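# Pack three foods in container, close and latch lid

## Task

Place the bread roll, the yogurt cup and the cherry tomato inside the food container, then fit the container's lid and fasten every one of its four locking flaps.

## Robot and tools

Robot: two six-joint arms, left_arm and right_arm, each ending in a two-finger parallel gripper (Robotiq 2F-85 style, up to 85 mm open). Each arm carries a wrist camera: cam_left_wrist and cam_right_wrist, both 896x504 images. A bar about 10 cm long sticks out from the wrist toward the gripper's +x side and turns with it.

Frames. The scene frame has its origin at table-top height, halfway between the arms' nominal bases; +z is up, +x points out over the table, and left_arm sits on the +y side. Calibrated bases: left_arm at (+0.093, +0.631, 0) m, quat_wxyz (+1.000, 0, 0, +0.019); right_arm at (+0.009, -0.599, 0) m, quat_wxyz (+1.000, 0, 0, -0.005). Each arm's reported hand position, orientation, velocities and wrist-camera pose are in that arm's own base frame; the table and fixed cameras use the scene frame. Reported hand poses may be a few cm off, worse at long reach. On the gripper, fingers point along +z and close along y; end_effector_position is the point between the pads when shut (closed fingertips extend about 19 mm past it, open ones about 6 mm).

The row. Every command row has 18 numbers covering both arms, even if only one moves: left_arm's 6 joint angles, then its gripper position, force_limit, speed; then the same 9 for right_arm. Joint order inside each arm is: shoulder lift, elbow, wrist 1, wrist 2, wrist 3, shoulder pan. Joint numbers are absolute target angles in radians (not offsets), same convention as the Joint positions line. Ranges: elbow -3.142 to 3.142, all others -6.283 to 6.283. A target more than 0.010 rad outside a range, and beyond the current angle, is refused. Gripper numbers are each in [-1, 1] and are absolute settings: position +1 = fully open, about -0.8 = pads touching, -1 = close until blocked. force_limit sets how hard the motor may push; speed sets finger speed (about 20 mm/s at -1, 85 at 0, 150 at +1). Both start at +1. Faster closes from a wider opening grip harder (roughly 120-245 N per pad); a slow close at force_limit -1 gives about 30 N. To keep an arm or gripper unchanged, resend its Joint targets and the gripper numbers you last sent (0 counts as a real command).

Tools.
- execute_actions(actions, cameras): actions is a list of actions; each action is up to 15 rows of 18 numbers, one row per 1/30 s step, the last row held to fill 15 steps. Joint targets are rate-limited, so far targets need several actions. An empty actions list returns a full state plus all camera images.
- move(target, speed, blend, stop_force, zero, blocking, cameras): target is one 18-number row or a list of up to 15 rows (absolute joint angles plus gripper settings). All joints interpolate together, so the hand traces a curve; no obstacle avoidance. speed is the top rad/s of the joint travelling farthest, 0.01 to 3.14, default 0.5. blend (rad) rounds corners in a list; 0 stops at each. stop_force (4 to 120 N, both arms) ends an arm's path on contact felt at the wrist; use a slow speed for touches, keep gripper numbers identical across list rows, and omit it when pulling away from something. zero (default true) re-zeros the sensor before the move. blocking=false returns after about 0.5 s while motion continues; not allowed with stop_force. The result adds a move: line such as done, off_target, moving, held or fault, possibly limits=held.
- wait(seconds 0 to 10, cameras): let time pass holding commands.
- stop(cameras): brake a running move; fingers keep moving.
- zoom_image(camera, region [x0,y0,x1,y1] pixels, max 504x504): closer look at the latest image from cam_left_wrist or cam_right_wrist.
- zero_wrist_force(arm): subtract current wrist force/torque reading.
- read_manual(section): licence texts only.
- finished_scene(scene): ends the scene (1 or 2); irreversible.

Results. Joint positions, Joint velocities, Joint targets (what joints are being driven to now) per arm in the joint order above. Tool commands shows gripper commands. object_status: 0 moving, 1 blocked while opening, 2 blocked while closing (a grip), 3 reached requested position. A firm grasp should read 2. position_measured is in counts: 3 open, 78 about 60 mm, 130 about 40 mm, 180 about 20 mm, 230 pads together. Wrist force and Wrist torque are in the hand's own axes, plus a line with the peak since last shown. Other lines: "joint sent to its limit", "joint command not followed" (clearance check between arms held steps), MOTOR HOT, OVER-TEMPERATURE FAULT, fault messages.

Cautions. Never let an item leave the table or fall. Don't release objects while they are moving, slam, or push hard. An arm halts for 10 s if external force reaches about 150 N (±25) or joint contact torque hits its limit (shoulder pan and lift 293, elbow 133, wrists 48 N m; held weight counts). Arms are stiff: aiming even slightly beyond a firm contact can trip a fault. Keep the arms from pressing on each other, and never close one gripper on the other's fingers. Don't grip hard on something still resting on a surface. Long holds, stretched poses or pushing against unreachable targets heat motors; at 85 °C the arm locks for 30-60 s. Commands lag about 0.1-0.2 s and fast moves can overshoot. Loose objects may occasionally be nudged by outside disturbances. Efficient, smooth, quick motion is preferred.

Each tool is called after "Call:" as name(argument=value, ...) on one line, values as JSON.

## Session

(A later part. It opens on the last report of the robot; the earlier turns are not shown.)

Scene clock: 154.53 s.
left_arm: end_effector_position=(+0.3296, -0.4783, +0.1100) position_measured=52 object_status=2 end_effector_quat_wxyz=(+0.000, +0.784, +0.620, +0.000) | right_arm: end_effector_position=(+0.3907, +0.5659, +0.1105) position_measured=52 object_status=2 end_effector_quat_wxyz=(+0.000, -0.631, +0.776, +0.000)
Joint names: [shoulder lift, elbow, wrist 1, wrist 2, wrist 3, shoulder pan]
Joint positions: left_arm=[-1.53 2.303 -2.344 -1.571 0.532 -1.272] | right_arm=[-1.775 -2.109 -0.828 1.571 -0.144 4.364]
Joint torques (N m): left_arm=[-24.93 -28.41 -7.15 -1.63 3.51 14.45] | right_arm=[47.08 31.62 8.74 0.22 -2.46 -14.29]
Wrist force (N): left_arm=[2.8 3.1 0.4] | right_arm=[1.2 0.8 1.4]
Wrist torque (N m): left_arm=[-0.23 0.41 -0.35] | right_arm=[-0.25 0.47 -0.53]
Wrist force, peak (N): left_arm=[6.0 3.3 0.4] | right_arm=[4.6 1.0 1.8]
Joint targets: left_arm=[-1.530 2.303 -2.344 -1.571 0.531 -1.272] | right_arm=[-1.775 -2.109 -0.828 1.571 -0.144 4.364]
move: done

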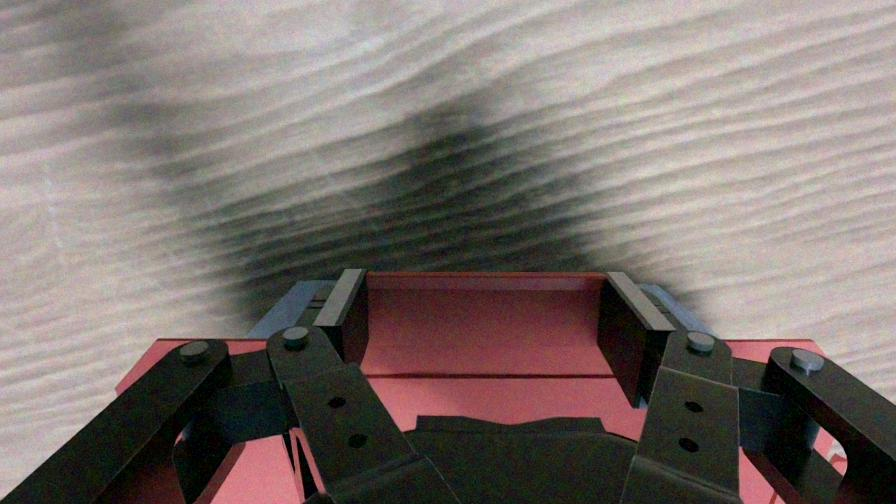

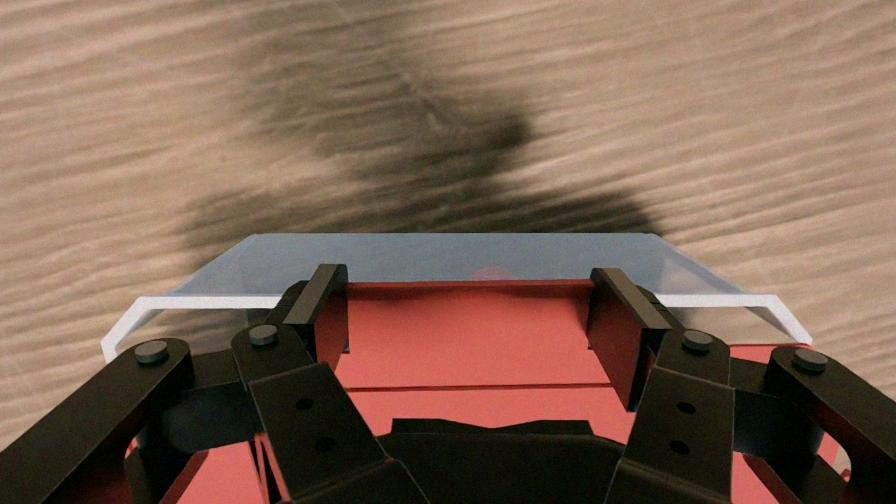

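Call:
move(target=[-1.5152,2.2967,-2.3525,-1.571,0.5319,-1.2714,-1,-1,-1,-1.7757,-2.1175,-0.8188,1.571,-0.1496,4.3584,-1,-1,-1], speed=0.03, stop_force=10, cameras=["all"])

Scene clock: 156.60 s.
left_arm: end_effector_position=(+0.3314, -0.4834, +0.1060) position_measured=52 object_status=2 end_effector_quat_wxyz=(+0.000, +0.784, +0.620, +0.000) | right_arm: end_effector_position=(+0.3928, +0.5608, +0.1064) position_measured=52 object_status=2 end_effector_quat_wxyz=(+0.000, -0.631, +0.776, +0.000)
Joint names: [shoulder lift, elbow, wrist 1, wrist 2, wrist 3, shoulder pan]
Joint positions: left_arm=[-1.515 2.297 -2.352 -1.571 0.532 -1.271] | right_arm=[-1.776 -2.117 -0.819 1.571 -0.15 4.358]
Joint torques (N m): left_arm=[-24.62 -43.62 -7.24 -1.53 3.84 12.42] | right_arm=[45.96 29.9 8.8 0.58 -2.88 -15.44]
Wrist force (N): left_arm=[1.5 3.4 1.0] | right_arm=[0.4 1.6 1.6]
Wrist torque (N m): left_arm=[-0.22 0.43 -0.37] | right_arm=[-0.16 0.42 -0.54]
Wrist force, peak (N): left_arm=[3.0 3.2 0.8] | right_arm=[2.0 1.3 1.8]
Joint targets: left_arm=[-1.515 2.297 -2.352 -1.571 0.532 -1.271] | right_arm=[-1.776 -2.118 -0.819 1.571 -0.150 4.358]
move: done

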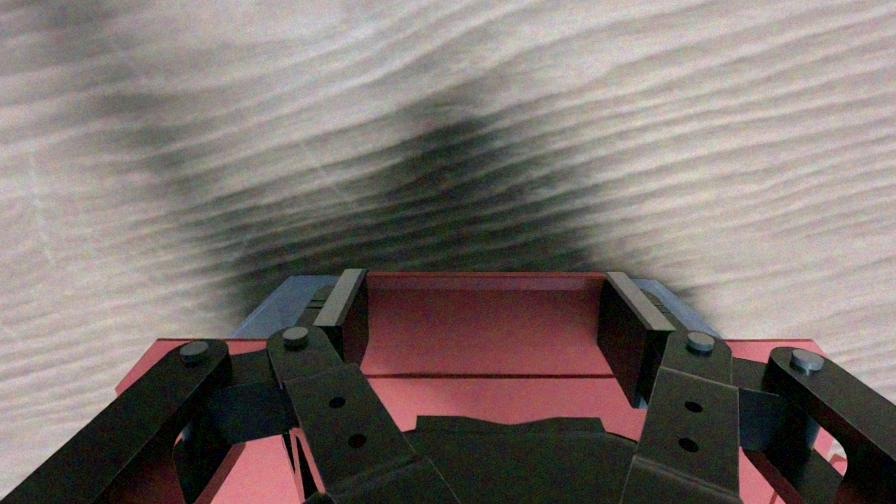

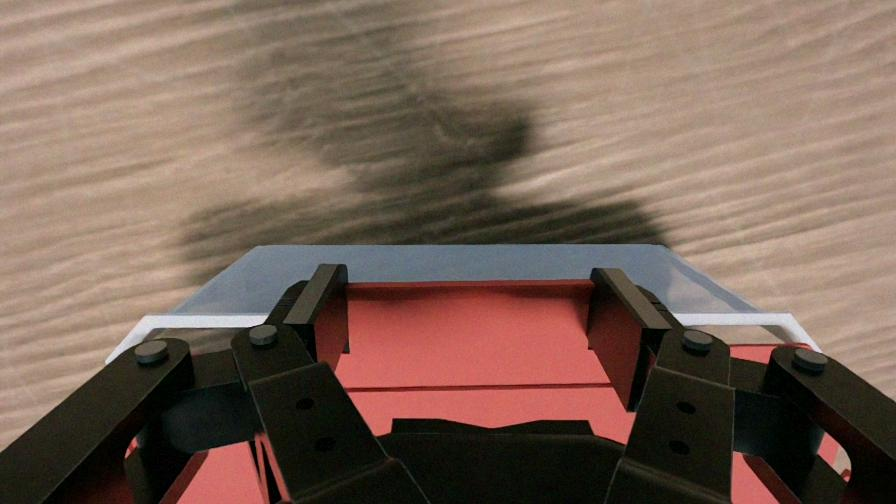

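Call:
move(target=[-1.4900,2.3090,-2.3900,-1.571,0.5319,-1.2714,-1,-1,-1,-1.7971,-2.1283,-0.7866,1.571,-0.1496,4.3584,-1,-1,-1], speed=0.015, stop_force=6, cameras=["all"])

Scene clock: 159.37 s.
left_arm: end_effector_position=(+0.3315, -0.4835, +0.0998) position_measured=52 object_status=2 end_effector_quat_wxyz=(+0.000, +0.784, +0.620, +0.000) | right_arm: end_effector_position=(+0.3929, +0.5609, +0.0983) position_measured=52 object_status=2 end_effector_quat_wxyz=(+0.000, -0.631, +0.776, +0.000)
Joint names: [shoulder lift, elbow, wrist 1, wrist 2, wrist 3, shoulder pan]
Joint positions: left_arm=[-1.506 2.301 -2.367 -1.571 0.532 -1.271] | right_arm=[-1.787 -2.123 -0.802 1.571 -0.15 4.358]
Joint torques (N m): left_arm=[-44.09 -40.35 -0.32 -1.46 3.37 12.06] | right_arm=[67.1 50.75 2.09 -0.13 -1.3 -13.71]
Wrist force (N): left_arm=[2.7 2.8 -5.6] | right_arm=[2.7 1.5 -2.7]
Wrist torque (N m): left_arm=[-0.15 0.35 -0.31] | right_arm=[-0.37 0.35 -0.59]
Wrist force, peak (N): left_arm=[4.4 2.7 -7.5] | right_arm=[6.0 2.8 -6.9]
Joint targets: left_arm=[-1.506 2.301 -2.367 -1.571 0.532 -1.271] | right_arm=[-1.787 -2.123 -0.802 1.571 -0.150 4.358]
move: contact (left_arm, right_arm); left_arm: the wrist 1 is farthest, 0.023 rad from its target; right_arm: the wrist 1 is farthest, 0.016 rad from its target

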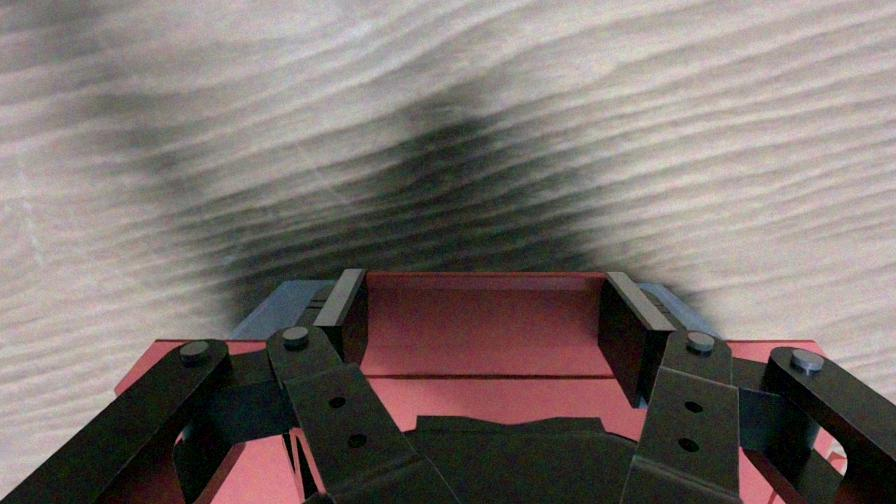

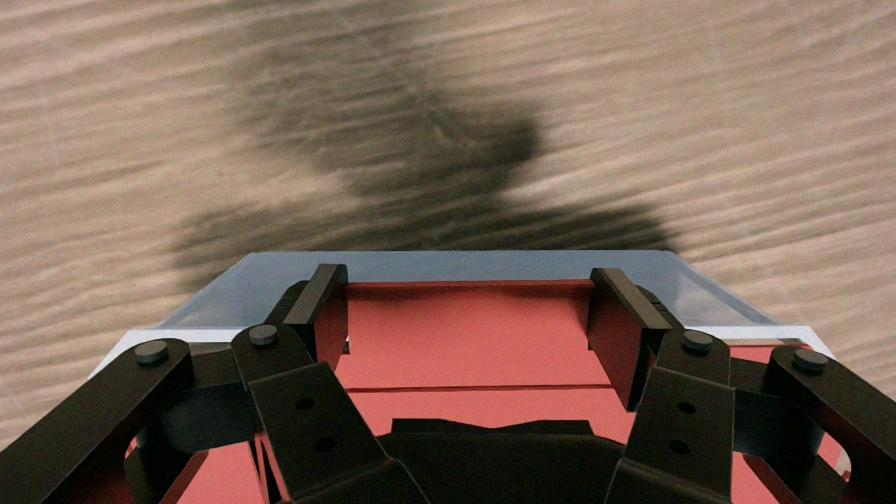

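Call:
zoom_image(camera="cam_right_wrist", region=[660, 280, 880, 400])

Call:
zoom_image(camera="cam_left_wrist", region=[180, 250, 400, 400])

Call:
zoom_image(camera="cam_right_wrist", region=[80, 280, 380, 400])

Scaled by 2.291 from the camera's 896x504 image, which has a finer 1280x720 frame.

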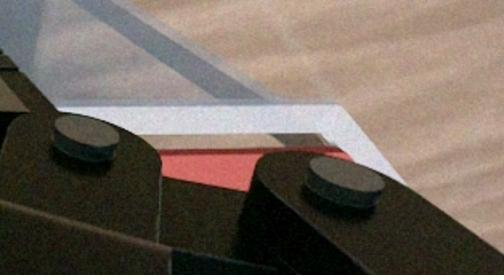

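Scaled by 2.291 from the camera's 896x504 image, which has a finer 1280x720 frame.

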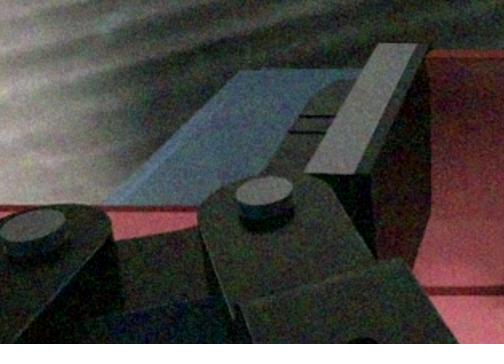

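Scaled by 1.680 from the camera's 896x504 image, which has a finer 1280x720 frame.

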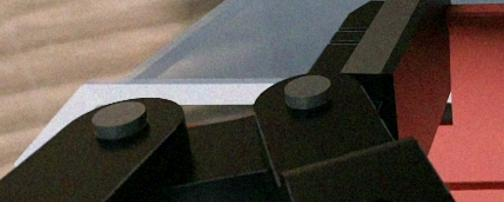

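Call:
move(target=[-1.5048,2.2951,-2.3613,-1.571,0.5283,-1.2750,-1,-1,-1,-1.7763,-2.1274,-0.8083,1.571,-0.1505,4.3575,-1,-1,-1], speed=0.03)

Call:
move(target=[-1.4826,2.3057,-2.3941,-1.571,0.5283,-1.2750,-1,-1,-1,-1.7952,-2.1367,-0.7801,1.571,-0.1505,4.3575,-1,-1,-1], speed=0.015, stop_force=7, cameras=["all"])

Scene clock: 161.03 s.
left_arm: end_effector_position=(+0.3305, -0.4872, +0.1020) position_measured=52 object_status=2 end_effector_quat_wxyz=(+0.000, +0.784, +0.620, +0.000) | right_arm: end_effector_position=(+0.3921, +0.5570, +0.1020) position_measured=52 object_status=2 end_effector_quat_wxyz=(+0.000, -0.631, +0.776, +0.000)
Joint names: [shoulder lift, elbow, wrist 1, wrist 2, wrist 3, shoulder pan]
Joint positions: left_arm=[-1.505 2.295 -2.361 -1.571 0.528 -1.275] | right_arm=[-1.776 -2.127 -0.808 1.571 -0.15 4.358]
Joint torques (N m): left_arm=[-25.23 -43.23 -0.83 -1.57 -2.51 -17.05] | right_arm=[67.59 31.16 1.52 -0.11 -1.67 -18.63]
Wrist force (N): left_arm=[1.7 3.3 0.9] | right_arm=[0.6 0.7 1.6]
Wrist torque (N m): left_arm=[-0.18 0.40 -0.16] | right_arm=[-0.25 0.38 -0.51]
Wrist force, peak (N): left_arm=[2.9 2.7 -5.8] | right_arm=[3.0 1.6 -3.0]
Joint targets: left_arm=[-1.505 2.295 -2.361 -1.571 0.528 -1.275] | right_arm=[-1.776 -2.127 -0.808 1.571 -0.150 4.357]
move: done

Scene clock: 163.63 s.
left_arm: end_effector_position=(+0.3305, -0.4874, +0.0995) position_measured=52 object_status=2 end_effector_quat_wxyz=(+0.000, +0.784, +0.620, +0.000) | right_arm: end_effector_position=(+0.3921, +0.5570, +0.0938) position_measured=52 object_status=2 end_effector_quat_wxyz=(+0.000, -0.631, +0.776, +0.000)
Joint names: [shoulder lift, elbow, wrist 1, wrist 2, wrist 3, shoulder pan]
Joint positions: left_arm=[-1.501 2.297 -2.367 -1.571 0.528 -1.275] | right_arm=[-1.787 -2.133 -0.792 1.571 -0.151 4.357]
Joint torques (N m): left_arm=[-45.36 -34.43 0.32 -1.53 -2.99 -15.04] | right_arm=[66.06 42.84 -0.64 -0.13 -2.51 -10.81]
Wrist force (N): left_arm=[-2.6 2.3 -5.4] | right_arm=[-6.3 1.0 -4.1]
Wrist torque (N m): left_arm=[-0.15 0.24 -0.11] | right_arm=[-0.11 0.10 -0.36]
Wrist force, peak (N): left_arm=[2.0 2.3 -8.8] | right_arm=[-8.3 0.7 -5.5]
Joint targets: left_arm=[-1.501 2.297 -2.367 -1.571 0.528 -1.275] | right_arm=[-1.787 -2.133 -0.792 1.571 -0.151 4.357]
move: contact (left_arm, right_arm); left_arm: the wrist 1 is farthest, 0.027 rad from its target; right_arm: the wrist 1 is farthest, 0.012 rad from its target

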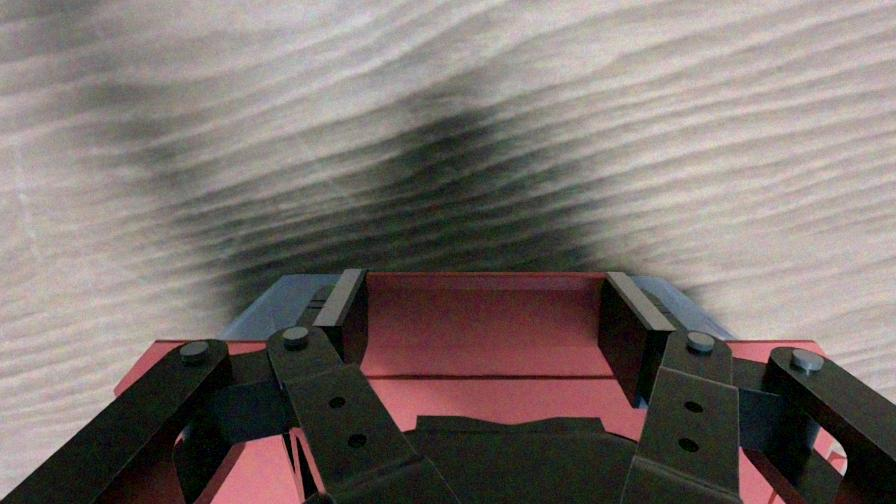

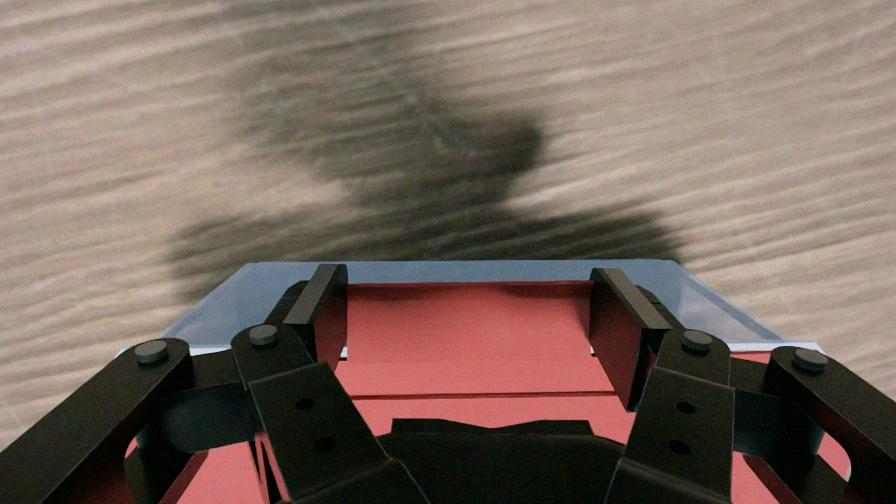

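Call:
move(target=[[-1.4982,2.2929,-2.3657,-1.571,0.5254,-1.2779,-1,-1,-1,-1.7827,-2.1373,-0.7920,1.571,-0.1510,4.3570,-1,-1,-1]], speed=0.02, stop_force=12)

Call:
move(target=[-1.4793,2.3019,-2.3936,-1.571,0.5254,-1.2779,-1,-1,-1,-1.7917,-2.1416,-0.7787,1.571,-0.1510,4.3570,-1,-1,-1], speed=0.015, stop_force=8, cameras=["all"])

Scene clock: 165.23 s.
left_arm: end_effector_position=(+0.3297, -0.4904, +0.1000) position_measured=52 object_status=2 end_effector_quat_wxyz=(+0.000, +0.784, +0.620, +0.000) | right_arm: end_effector_position=(+0.3914, +0.5542, +0.0945) position_measured=52 object_status=2 end_effector_quat_wxyz=(+0.000, -0.631, +0.776, +0.000)
Joint names: [shoulder lift, elbow, wrist 1, wrist 2, wrist 3, shoulder pan]
Joint positions: left_arm=[-1.498 2.293 -2.366 -1.571 0.525 -1.278] | right_arm=[-1.783 -2.137 -0.792 1.571 -0.151 4.357]
Joint torques (N m): left_arm=[-24.08 -43.63 -0.56 -1.32 -2.82 -20.81] | right_arm=[69.87 29.41 1.82 0.27 -2.46 -15.69]
Wrist force (N): left_arm=[1.4 2.3 0.3] | right_arm=[0.3 -0.2 1.2]
Wrist torque (N m): left_arm=[-0.19 0.42 -0.10] | right_arm=[-0.19 0.36 -0.34]
Wrist force, peak (N): left_arm=[-3.0 2.2 -5.9] | right_arm=[-7.6 0.7 -4.0]
Joint targets: left_arm=[-1.498 2.293 -2.366 -1.571 0.525 -1.278] | right_arm=[-1.783 -2.137 -0.792 1.571 -0.151 4.357]
move: done

Scene clock: 167.27 s.
left_arm: end_effector_position=(+0.3298, -0.4905, +0.0994) position_measured=52 object_status=2 end_effector_quat_wxyz=(+0.000, +0.784, +0.620, +0.000) | right_arm: end_effector_position=(+0.3914, +0.5543, +0.0922) position_measured=52 object_status=2 end_effector_quat_wxyz=(+0.000, -0.631, +0.776, +0.000)
Joint names: [shoulder lift, elbow, wrist 1, wrist 2, wrist 3, shoulder pan]
Joint positions: left_arm=[-1.497 2.293 -2.367 -1.571 0.525 -1.278] | right_arm=[-1.786 -2.139 -0.787 1.571 -0.151 4.357]
Joint torques (N m): left_arm=[-46.55 -38.55 0.21 -1.54 -2.68 -14.51] | right_arm=[63.56 38.95 -1.9 0.01 -2.4 -13.93]
Wrist force (N): left_arm=[-0.5 1.3 -4.9] | right_arm=[-6.2 0.2 -6.1]
Wrist torque (N m): left_arm=[-0.20 0.24 -0.09] | right_arm=[-0.18 0.17 -0.35]
Wrist force, peak (N): left_arm=[3.8 0.4 -9.0] | right_arm=[-6.4 -0.2 -7.0]
Joint targets: left_arm=[-1.497 2.293 -2.367 -1.571 0.525 -1.278] | right_arm=[-1.786 -2.139 -0.787 1.571 -0.151 4.357]
move: contact (left_arm, right_arm); left_arm: the wrist 1 is farthest, 0.026 rad from its target

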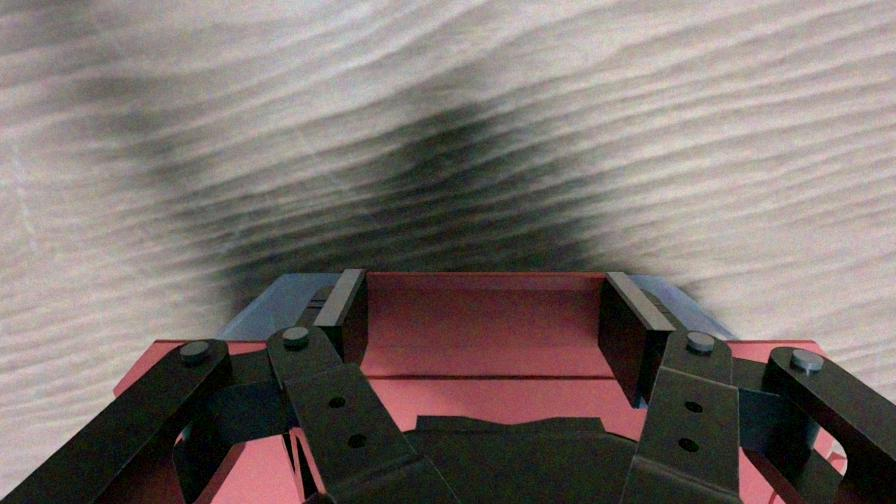

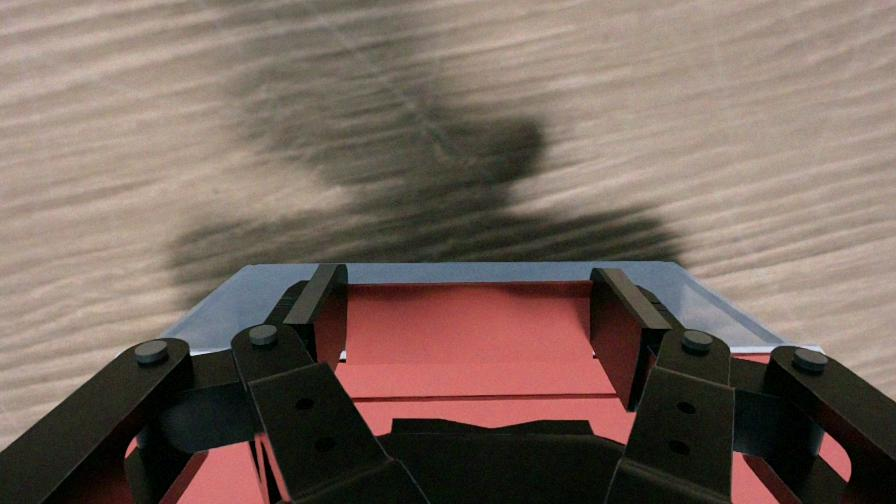

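Call:
move(target=[[-1.5005,2.2954,-2.3659,-1.571,0.5125,-1.2808,-1,-1,-1,-1.7759,-2.1339,-0.8022,1.571,-0.1610,4.3570,-1,-1,-1]], speed=0.02)

Call:
move(target=[-1.4816,2.3045,-2.3939,-1.571,0.5125,-1.2808,-1,-1,-1,-1.7917,-2.1416,-0.7787,1.571,-0.1610,4.3570,-1,-1,-1], speed=0.015, stop_force=9, cameras=["all"])

Scene clock: 168.67 s.
left_arm: end_effector_position=(+0.3279, -0.4899, +0.1000) position_measured=52 object_status=2 end_effector_quat_wxyz=(+0.000, +0.781, +0.624, +0.000) | right_arm: end_effector_position=(+0.3914, +0.5542, +0.0995) position_measured=52 object_status=2 end_effector_quat_wxyz=(+0.000, -0.635, +0.772, +0.000)
Joint names: [shoulder lift, elbow, wrist 1, wrist 2, wrist 3, shoulder pan]
Joint positions: left_arm=[-1.5 2.295 -2.366 -1.571 0.513 -1.281] | right_arm=[-1.776 -2.134 -0.802 1.571 -0.161 4.357]
Joint torques (N m): left_arm=[-47.82 -25.96 -0.03 -1.42 -3.07 -15.34] | right_arm=[65.51 47.97 0.17 0.24 -2.36 -16.23]
Wrist force (N): left_arm=[-2.8 1.4 1.0] | right_arm=[-4.6 -0.4 1.3]
Wrist torque (N m): left_arm=[-0.18 0.29 -0.02] | right_arm=[-0.12 0.37 -0.32]
Wrist force, peak (N): left_arm=[-1.0 2.0 -5.0] | right_arm=[-6.8 0.2 -6.1]
Joint targets: left_arm=[-1.500 2.295 -2.366 -1.571 0.512 -1.281] | right_arm=[-1.776 -2.134 -0.802 1.571 -0.161 4.357]
move: done

Scene clock: 171.23 s.
left_arm: end_effector_position=(+0.3279, -0.4900, +0.0984) position_measured=52 object_status=2 end_effector_quat_wxyz=(+0.000, +0.781, +0.624, +0.000) | right_arm: end_effector_position=(+0.3914, +0.5543, +0.0920) position_measured=52 object_status=2 end_effector_quat_wxyz=(+0.000, -0.635, +0.772, +0.000)
Joint names: [shoulder lift, elbow, wrist 1, wrist 2, wrist 3, shoulder pan]
Joint positions: left_arm=[-1.498 2.297 -2.37 -1.571 0.512 -1.281] | right_arm=[-1.786 -2.139 -0.787 1.571 -0.161 4.357]
Joint torques (N m): left_arm=[-39.97 -30.58 -1.4 -1.4 -2.73 -10.69] | right_arm=[61.91 39.49 -2.39 0.2 -2.14 -13.32]
Wrist force (N): left_arm=[-4.4 2.4 -5.4] | right_arm=[-8.7 -0.4 -5.8]
Wrist torque (N m): left_arm=[-0.35 0.32 0.02] | right_arm=[-0.19 0.10 -0.33]
Wrist force, peak (N): left_arm=[-4.3 2.7 -9.3] | right_arm=[-10.2 -0.2 -6.6]
Joint targets: left_arm=[-1.498 2.297 -2.370 -1.571 0.512 -1.281] | right_arm=[-1.786 -2.139 -0.787 1.571 -0.161 4.357]
move: contact (left_arm, right_arm); left_arm: the wrist 1 is farthest, 0.024 rad from its target

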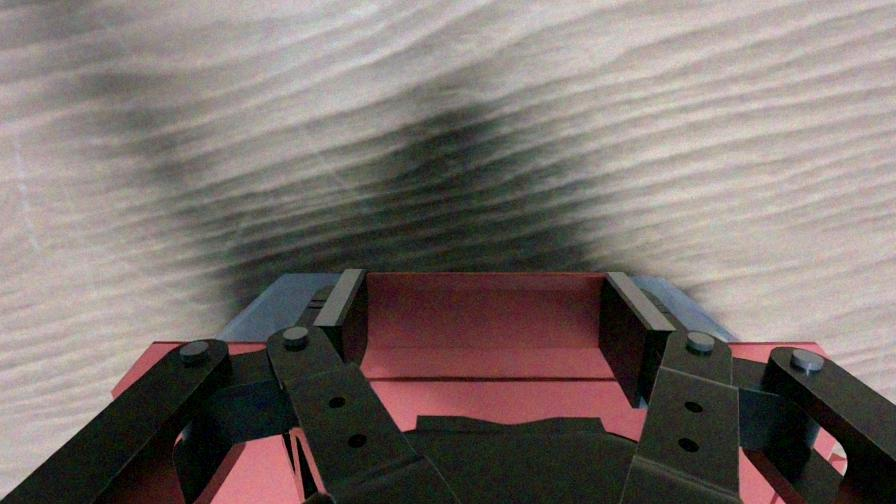

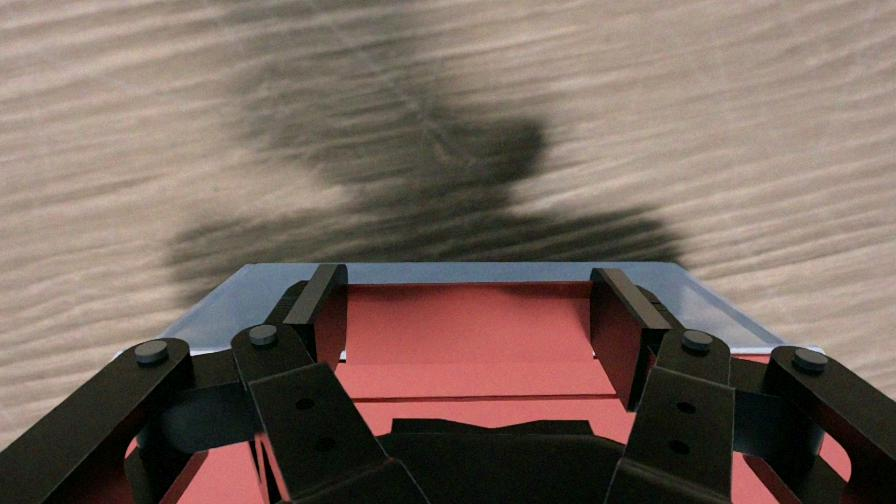

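Call:
move(target=[-1.498,2.297,-2.370,-1.571,0.5125,-1.2808,0.8,-1,-1,-1.786,-2.139,-0.787,1.571,-0.1610,4.3570,0.8,-1,-1], speed=0.02, cameras=["all"])

Scene clock: 172.33 s.
left_arm: end_effector_position=(+0.3278, -0.4898, +0.0983) position_measured=28 object_status=0 end_effector_quat_wxyz=(+0.000, +0.781, +0.624, +0.000) | right_arm: end_effector_position=(+0.3914, +0.5542, +0.0920) position_measured=28 object_status=0 end_effector_quat_wxyz=(+0.000, -0.635, +0.772, +0.000)
Joint names: [shoulder lift, elbow, wrist 1, wrist 2, wrist 3, shoulder pan]
Joint positions: left_arm=[-1.498 2.297 -2.37 -1.571 0.512 -1.281] | right_arm=[-1.786 -2.139 -0.787 1.571 -0.161 4.357]
Joint torques (N m): left_arm=[-32.84 -27.29 -7.2 -1.58 -2.11 -12.03] | right_arm=[71 27.4 7.67 -0.1 -2.22 -10.53]
Wrist force (N): left_arm=[0.4 0.2 0.2] | right_arm=[-0.6 -1.7 0.9]
Wrist torque (N m): left_arm=[-0.20 0.38 0.16] | right_arm=[-0.14 0.33 -0.29]
Wrist force, peak (N): left_arm=[-4.4 2.9 -5.6] | right_arm=[-9.6 -0.1 -6.3]
Joint targets: left_arm=[-1.498 2.297 -2.370 -1.571 0.512 -1.281] | right_arm=[-1.786 -2.139 -0.787 1.571 -0.161 4.357]
move: done

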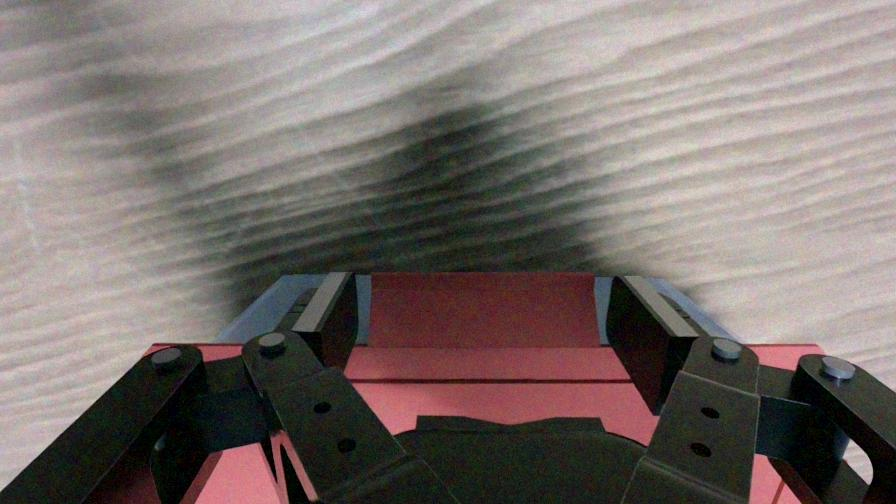

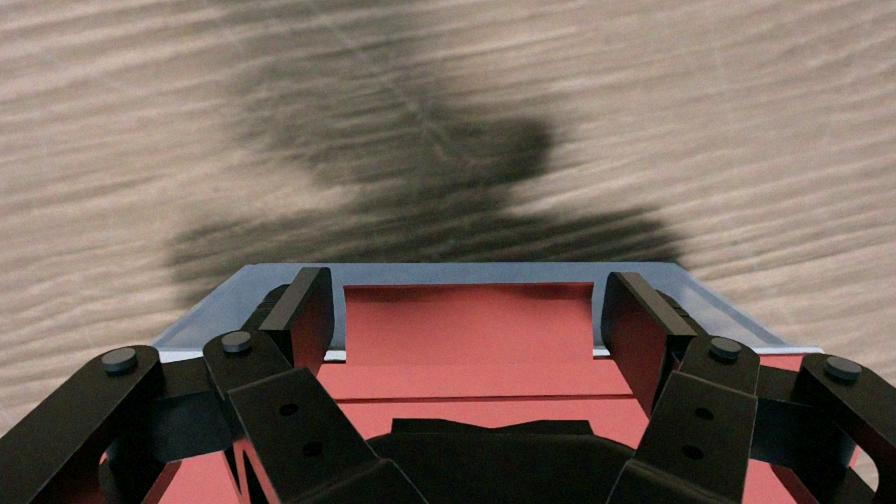

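Call:
move(target=[-1.7201,2.0826,-1.9335,-1.571,0.5125,-1.2808,0.8,-1,-1,-1.5775,-1.9395,-1.1950,1.571,-0.1610,4.3570,0.8,-1,-1], speed=0.3, cameras=["all"])

Scene clock: 174.53 s.
left_arm: end_effector_position=(+0.3279, -0.4899, +0.2999) position_measured=28 object_status=3 end_effector_quat_wxyz=(+0.000, +0.781, +0.624, +0.000) | right_arm: end_effector_position=(+0.3914, +0.5543, +0.2999) position_measured=28 object_status=3 end_effector_quat_wxyz=(+0.000, -0.635, +0.772, +0.000)
Joint names: [shoulder lift, elbow, wrist 1, wrist 2, wrist 3, shoulder pan]
Joint positions: left_arm=[-1.72 2.083 -1.934 -1.571 0.512 -1.281] | right_arm=[-1.578 -1.94 -1.195 1.571 -0.161 4.357]
Joint torques (N m): left_arm=[-41.13 -52.66 -1.09 -1.52 -2.17 -7.75] | right_arm=[60.02 61.14 1.44 0.28 -2.34 -7.72]
Wrist force (N): left_arm=[0.6 0.5 0.3] | right_arm=[-1.5 -2.1 -0.2]
Wrist torque (N m): left_arm=[-0.15 0.33 0.16] | right_arm=[-0.16 0.43 -0.33]
Wrist force, peak (N): left_arm=[1.2 0.1 2.0] | right_arm=[0.0 -1.4 2.9]
Joint targets: left_arm=[-1.720 2.083 -1.933 -1.571 0.512 -1.281] | right_arm=[-1.577 -1.939 -1.195 1.571 -0.161 4.357]
move: done

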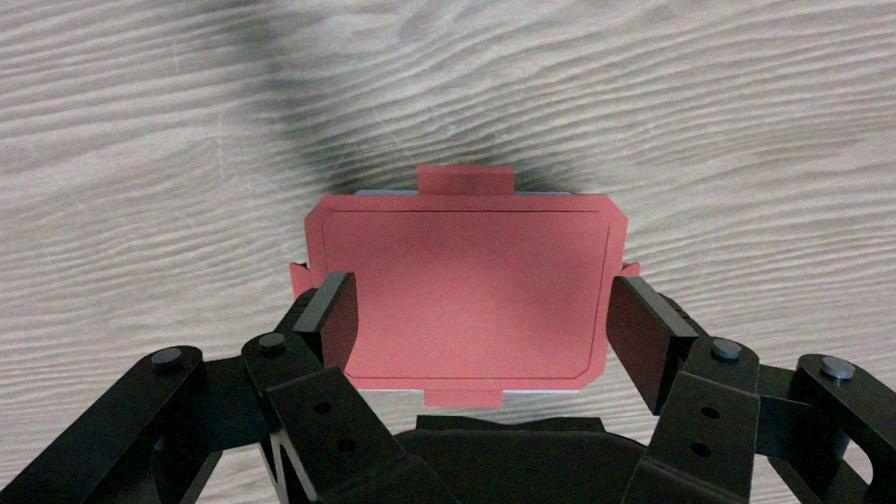

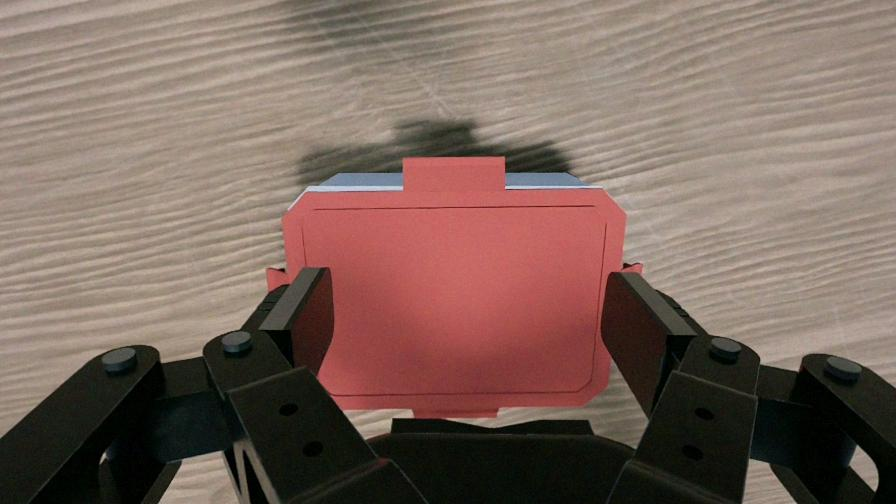

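Call:
zoom_image(camera="cam_right_wrist", region=[260, 140, 660, 300])

Call:
zoom_image(camera="cam_left_wrist", region=[280, 150, 660, 420])

Scaled by 1.260 from the camera's 896x504 image, which has a finer 1280x720 frame.

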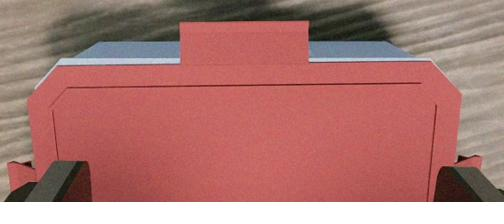

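Scaled by 1.326 from the camera's 896x504 image, which has a finer 1280x720 frame.

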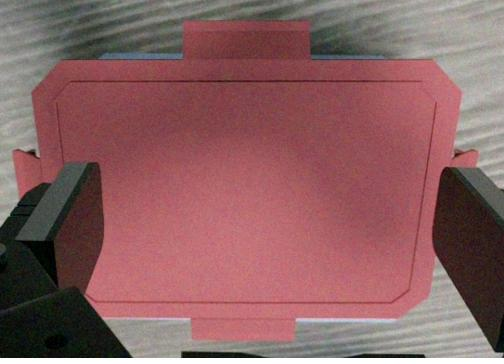

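Call:
move(target=[-1.498,2.297,-2.370,-1.571,0.5125,-1.2808,0.8,-1,-1,-1.7813,-2.1366,-0.7941,1.571,-0.1610,4.3570,0.8,-1,-1], speed=0.12, stop_force=10)

Call:
move(target=[[-1.498,2.297,-2.370,-1.571,0.5125,-1.2808,-1,-1,-1,-1.7813,-2.1366,-0.7941,1.571,-0.1610,4.3570,-1,-1,-1],[-1.5068,2.2923,-2.3565,-1.571,0.5125,-1.2808,-1,-1,-1,-1.7720,-2.1318,-0.8082,1.571,-0.1610,4.3570,-1,-1,-1],[-1.4972,2.2819,-2.3557,-1.571,0.5086,-1.2847,-1,-1,-1,-1.7638,-2.1424,-0.8058,1.571,-0.1648,4.3532,-1,-1,-1]], speed=0.02, cameras=["all"])

Call:
move(target=[-1.4723,2.2940,-2.3927,-1.571,0.5086,-1.2847,-1,-1,-1,-1.7837,-2.1521,-0.7762,1.571,-0.1648,4.3532,-1,-1,-1], speed=0.015, stop_force=9, cameras=["all"])

Scene clock: 180.10 s.
left_arm: end_effector_position=(+0.3278, -0.4898, +0.0983) position_measured=28 object_status=3 end_effector_quat_wxyz=(+0.000, +0.781, +0.624, +0.000) | right_arm: end_effector_position=(+0.3914, +0.5542, +0.0955) position_measured=28 object_status=3 end_effector_quat_wxyz=(+0.000, -0.635, +0.772, +0.000)
Joint names: [shoulder lift, elbow, wrist 1, wrist 2, wrist 3, shoulder pan]
Joint positions: left_arm=[-1.498 2.297 -2.37 -1.571 0.512 -1.281] | right_arm=[-1.781 -2.137 -0.794 1.571 -0.161 4.357]
Joint torques (N m): left_arm=[-24.52 -27.44 -6.96 -1.15 -0.5 2.06] | right_arm=[43.85 28.97 8.13 0.4 -1.7 -3.33]
Wrist force (N): left_arm=[0.3 0.6 0.2] | right_arm=[-1.1 -1.8 0.8]
Wrist torque (N m): left_arm=[-0.13 0.39 0.16] | right_arm=[-0.16 0.40 -0.29]
Wrist force, peak (N): left_arm=[0.6 0.9 -0.3] | right_arm=[-1.9 -1.7 1.0]
Joint targets: left_arm=[-1.498 2.297 -2.370 -1.571 0.512 -1.281] | right_arm=[-1.781 -2.137 -0.794 1.571 -0.161 4.357]
move: done

Scene clock: 182.67 s.
left_arm: end_effector_position=(+0.3277, -0.4970, +0.1040) position_measured=54 object_status=2 end_effector_quat_wxyz=(+0.000, +0.781, +0.624, +0.000) | right_arm: end_effector_position=(+0.3914, +0.5474, +0.1025) position_measured=56 object_status=2 end_effector_quat_wxyz=(+0.000, -0.635, +0.772, +0.000)
Joint names: [shoulder lift, elbow, wrist 1, wrist 2, wrist 3, shoulder pan]
Joint positions: left_arm=[-1.497 2.282 -2.356 -1.571 0.509 -1.285] | right_arm=[-1.764 -2.142 -0.806 1.571 -0.165 4.353]
Joint torques (N m): left_arm=[-25.51 -44.84 -1.28 -1.21 -2.84 -16.49] | right_arm=[71.51 32.34 9.07 0.68 -2.11 -15.12]
Wrist force (N): left_arm=[3.7 0.3 2.3] | right_arm=[2.7 -2.1 3.1]
Wrist torque (N m): left_arm=[-0.14 0.41 0.16] | right_arm=[-0.19 0.38 -0.30]
Wrist force, peak (N): left_arm=[-2.3 1.3 -5.7] | right_arm=[-4.8 1.2 -4.2]
Joint targets: left_arm=[-1.497 2.282 -2.356 -1.571 0.509 -1.285] | right_arm=[-1.764 -2.142 -0.806 1.571 -0.165 4.353]
move: done

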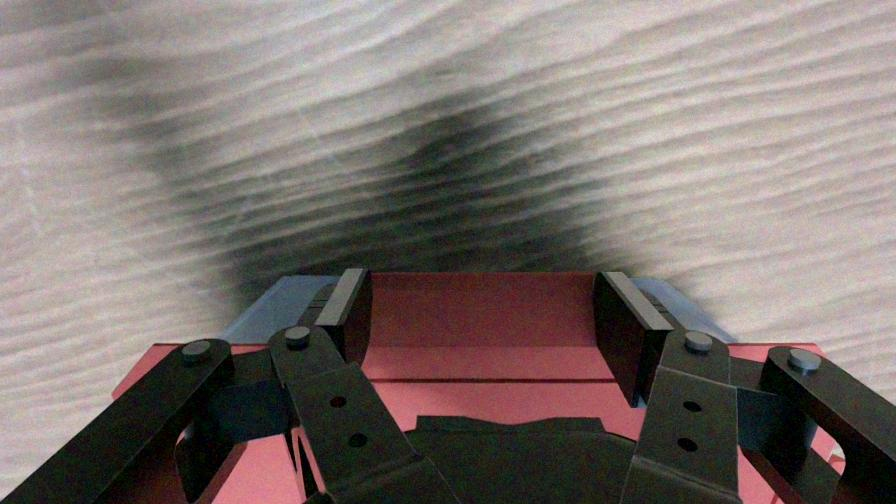

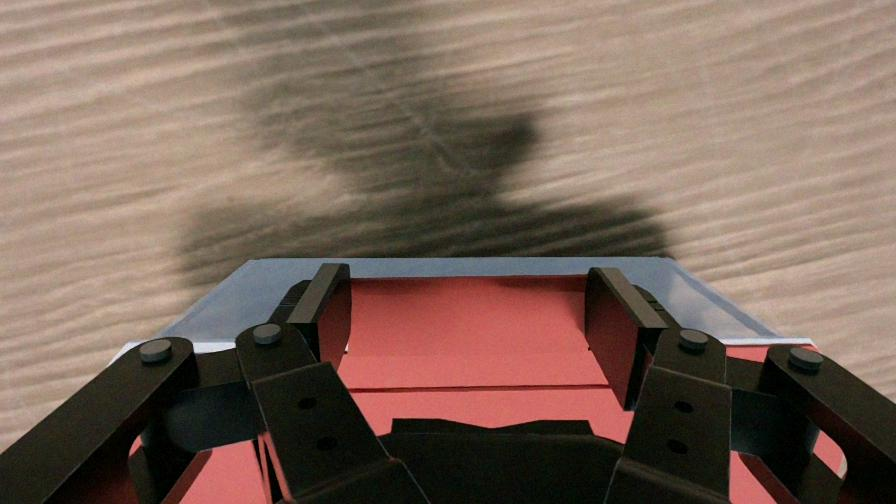

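Scene clock: 185.30 s.
left_arm: end_effector_position=(+0.3277, -0.4972, +0.0979) position_measured=54 object_status=2 end_effector_quat_wxyz=(+0.000, +0.781, +0.624, +0.000) | right_arm: end_effector_position=(+0.3915, +0.5474, +0.0950) position_measured=56 object_status=2 end_effector_quat_wxyz=(+0.000, -0.635, +0.772, +0.000)
Joint names: [shoulder lift, elbow, wrist 1, wrist 2, wrist 3, shoulder pan]
Joint positions: left_arm=[-1.488 2.286 -2.37 -1.571 0.509 -1.285] | right_arm=[-1.774 -2.147 -0.79 1.571 -0.165 4.353]
Joint torques (N m): left_arm=[-46.7 -36.77 0.12 -1.18 -3.3 -8.91] | right_arm=[66.33 44.15 -0.93 -0.12 -2.92 -12.26]
Wrist force (N): left_arm=[-0.9 0.1 -7.1] | right_arm=[-4.1 -0.6 -6.0]
Wrist torque (N m): left_arm=[-0.15 0.28 0.17] | right_arm=[-0.20 0.24 -0.31]
Wrist force, peak (N): left_arm=[0.3 -0.4 -9.5] | right_arm=[-3.9 0.5 -7.5]
Joint targets: left_arm=[-1.488 2.286 -2.370 -1.571 0.509 -1.285] | right_arm=[-1.774 -2.147 -0.790 1.571 -0.165 4.353]
move: contact (left_arm, right_arm); left_arm: the wrist 1 is farthest, 0.023 rad from its target; right_arm: the wrist 1 is farthest, 0.014 rad from its target

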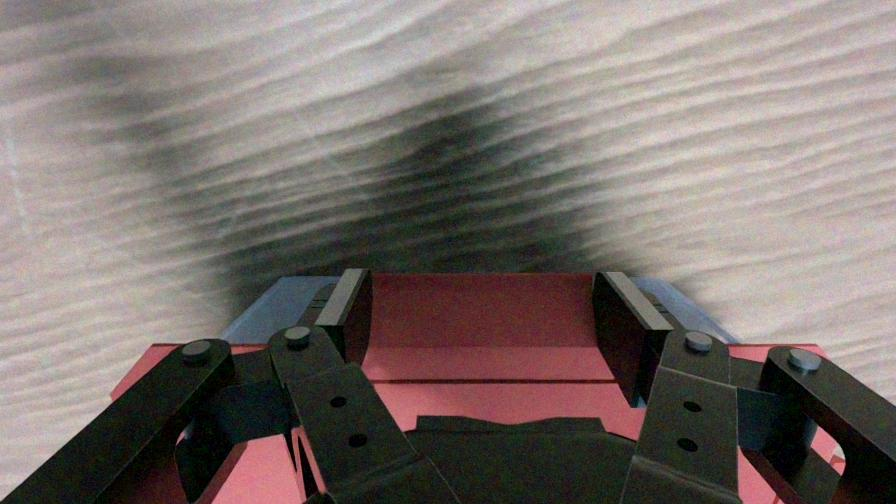

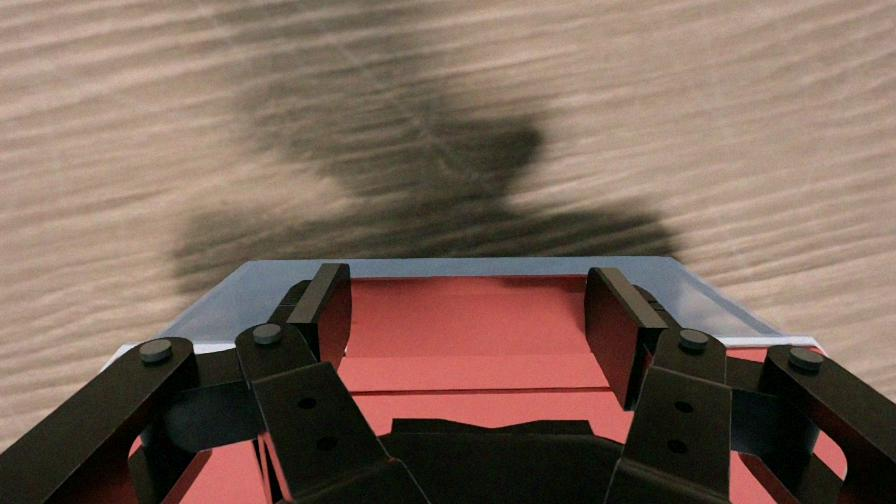

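Call:
move(target=[[-1.488,2.286,-2.370,-1.571,0.5086,-1.2847,0.8,-1,-1,-1.774,-2.147,-0.790,1.571,-0.1648,4.3532,0.8,-1,-1],[-1.7201,2.0826,-1.9335,-1.571,0.5125,-1.2808,0.8,-1,-1,-1.5775,-1.9395,-1.1950,1.571,-0.1610,4.3570,0.8,-1,-1]], speed=[0.02,0.3], cameras=["all"])

Call:
zoom_image(camera="cam_right_wrist", region=[260, 140, 660, 300])

Call:
zoom_image(camera="cam_left_wrist", region=[280, 150, 660, 420])

Scene clock: 188.27 s.
left_arm: end_effector_position=(+0.3279, -0.4899, +0.2999) position_measured=28 object_status=3 end_effector_quat_wxyz=(+0.000, +0.781, +0.624, +0.000) | right_arm: end_effector_position=(+0.3914, +0.5543, +0.2998) position_measured=28 object_status=3 end_effector_quat_wxyz=(+0.000, -0.635, +0.772, +0.000)
Joint names: [shoulder lift, elbow, wrist 1, wrist 2, wrist 3, shoulder pan]
Joint positions: left_arm=[-1.72 2.083 -1.934 -1.571 0.512 -1.281] | right_arm=[-1.578 -1.94 -1.195 1.571 -0.161 4.357]
Joint torques (N m): left_arm=[-39.13 -53 -0.03 -1.72 3.02 15.41] | right_arm=[61.22 59.01 1.41 0.45 2.28 19.25]
Wrist force (N): left_arm=[0.4 0.7 0.1] | right_arm=[-1.4 -2.1 0.0]
Wrist torque (N m): left_arm=[-0.12 0.37 0.03] | right_arm=[-0.16 0.40 -0.45]
Wrist force, peak (N): left_arm=[-1.1 0.5 -7.0] | right_arm=[-4.0 -0.4 -6.4]
Joint targets: left_arm=[-1.720 2.083 -1.933 -1.571 0.512 -1.281] | right_arm=[-1.577 -1.939 -1.195 1.571 -0.161 4.357]
move: done

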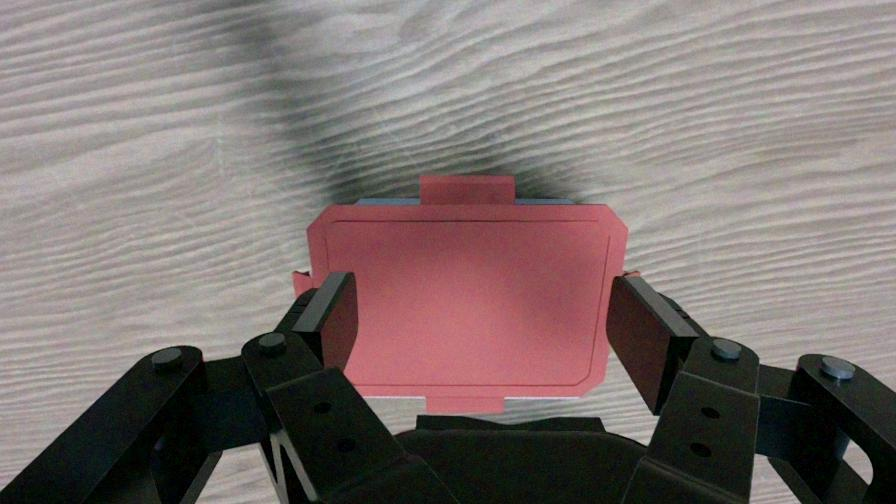

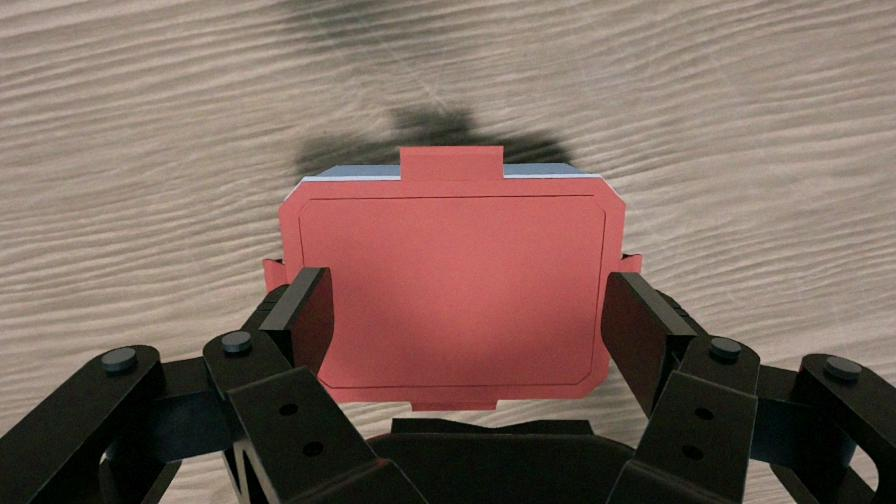

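Scaled by 1.260 from the camera's 896x504 image, which has a finer 1280x720 frame.

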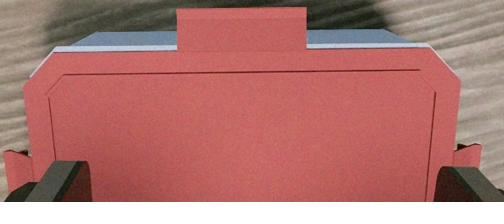

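Scaled by 1.326 from the camera's 896x504 image, which has a finer 1280x720 frame.

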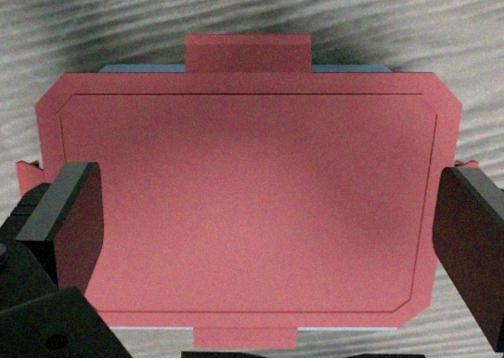

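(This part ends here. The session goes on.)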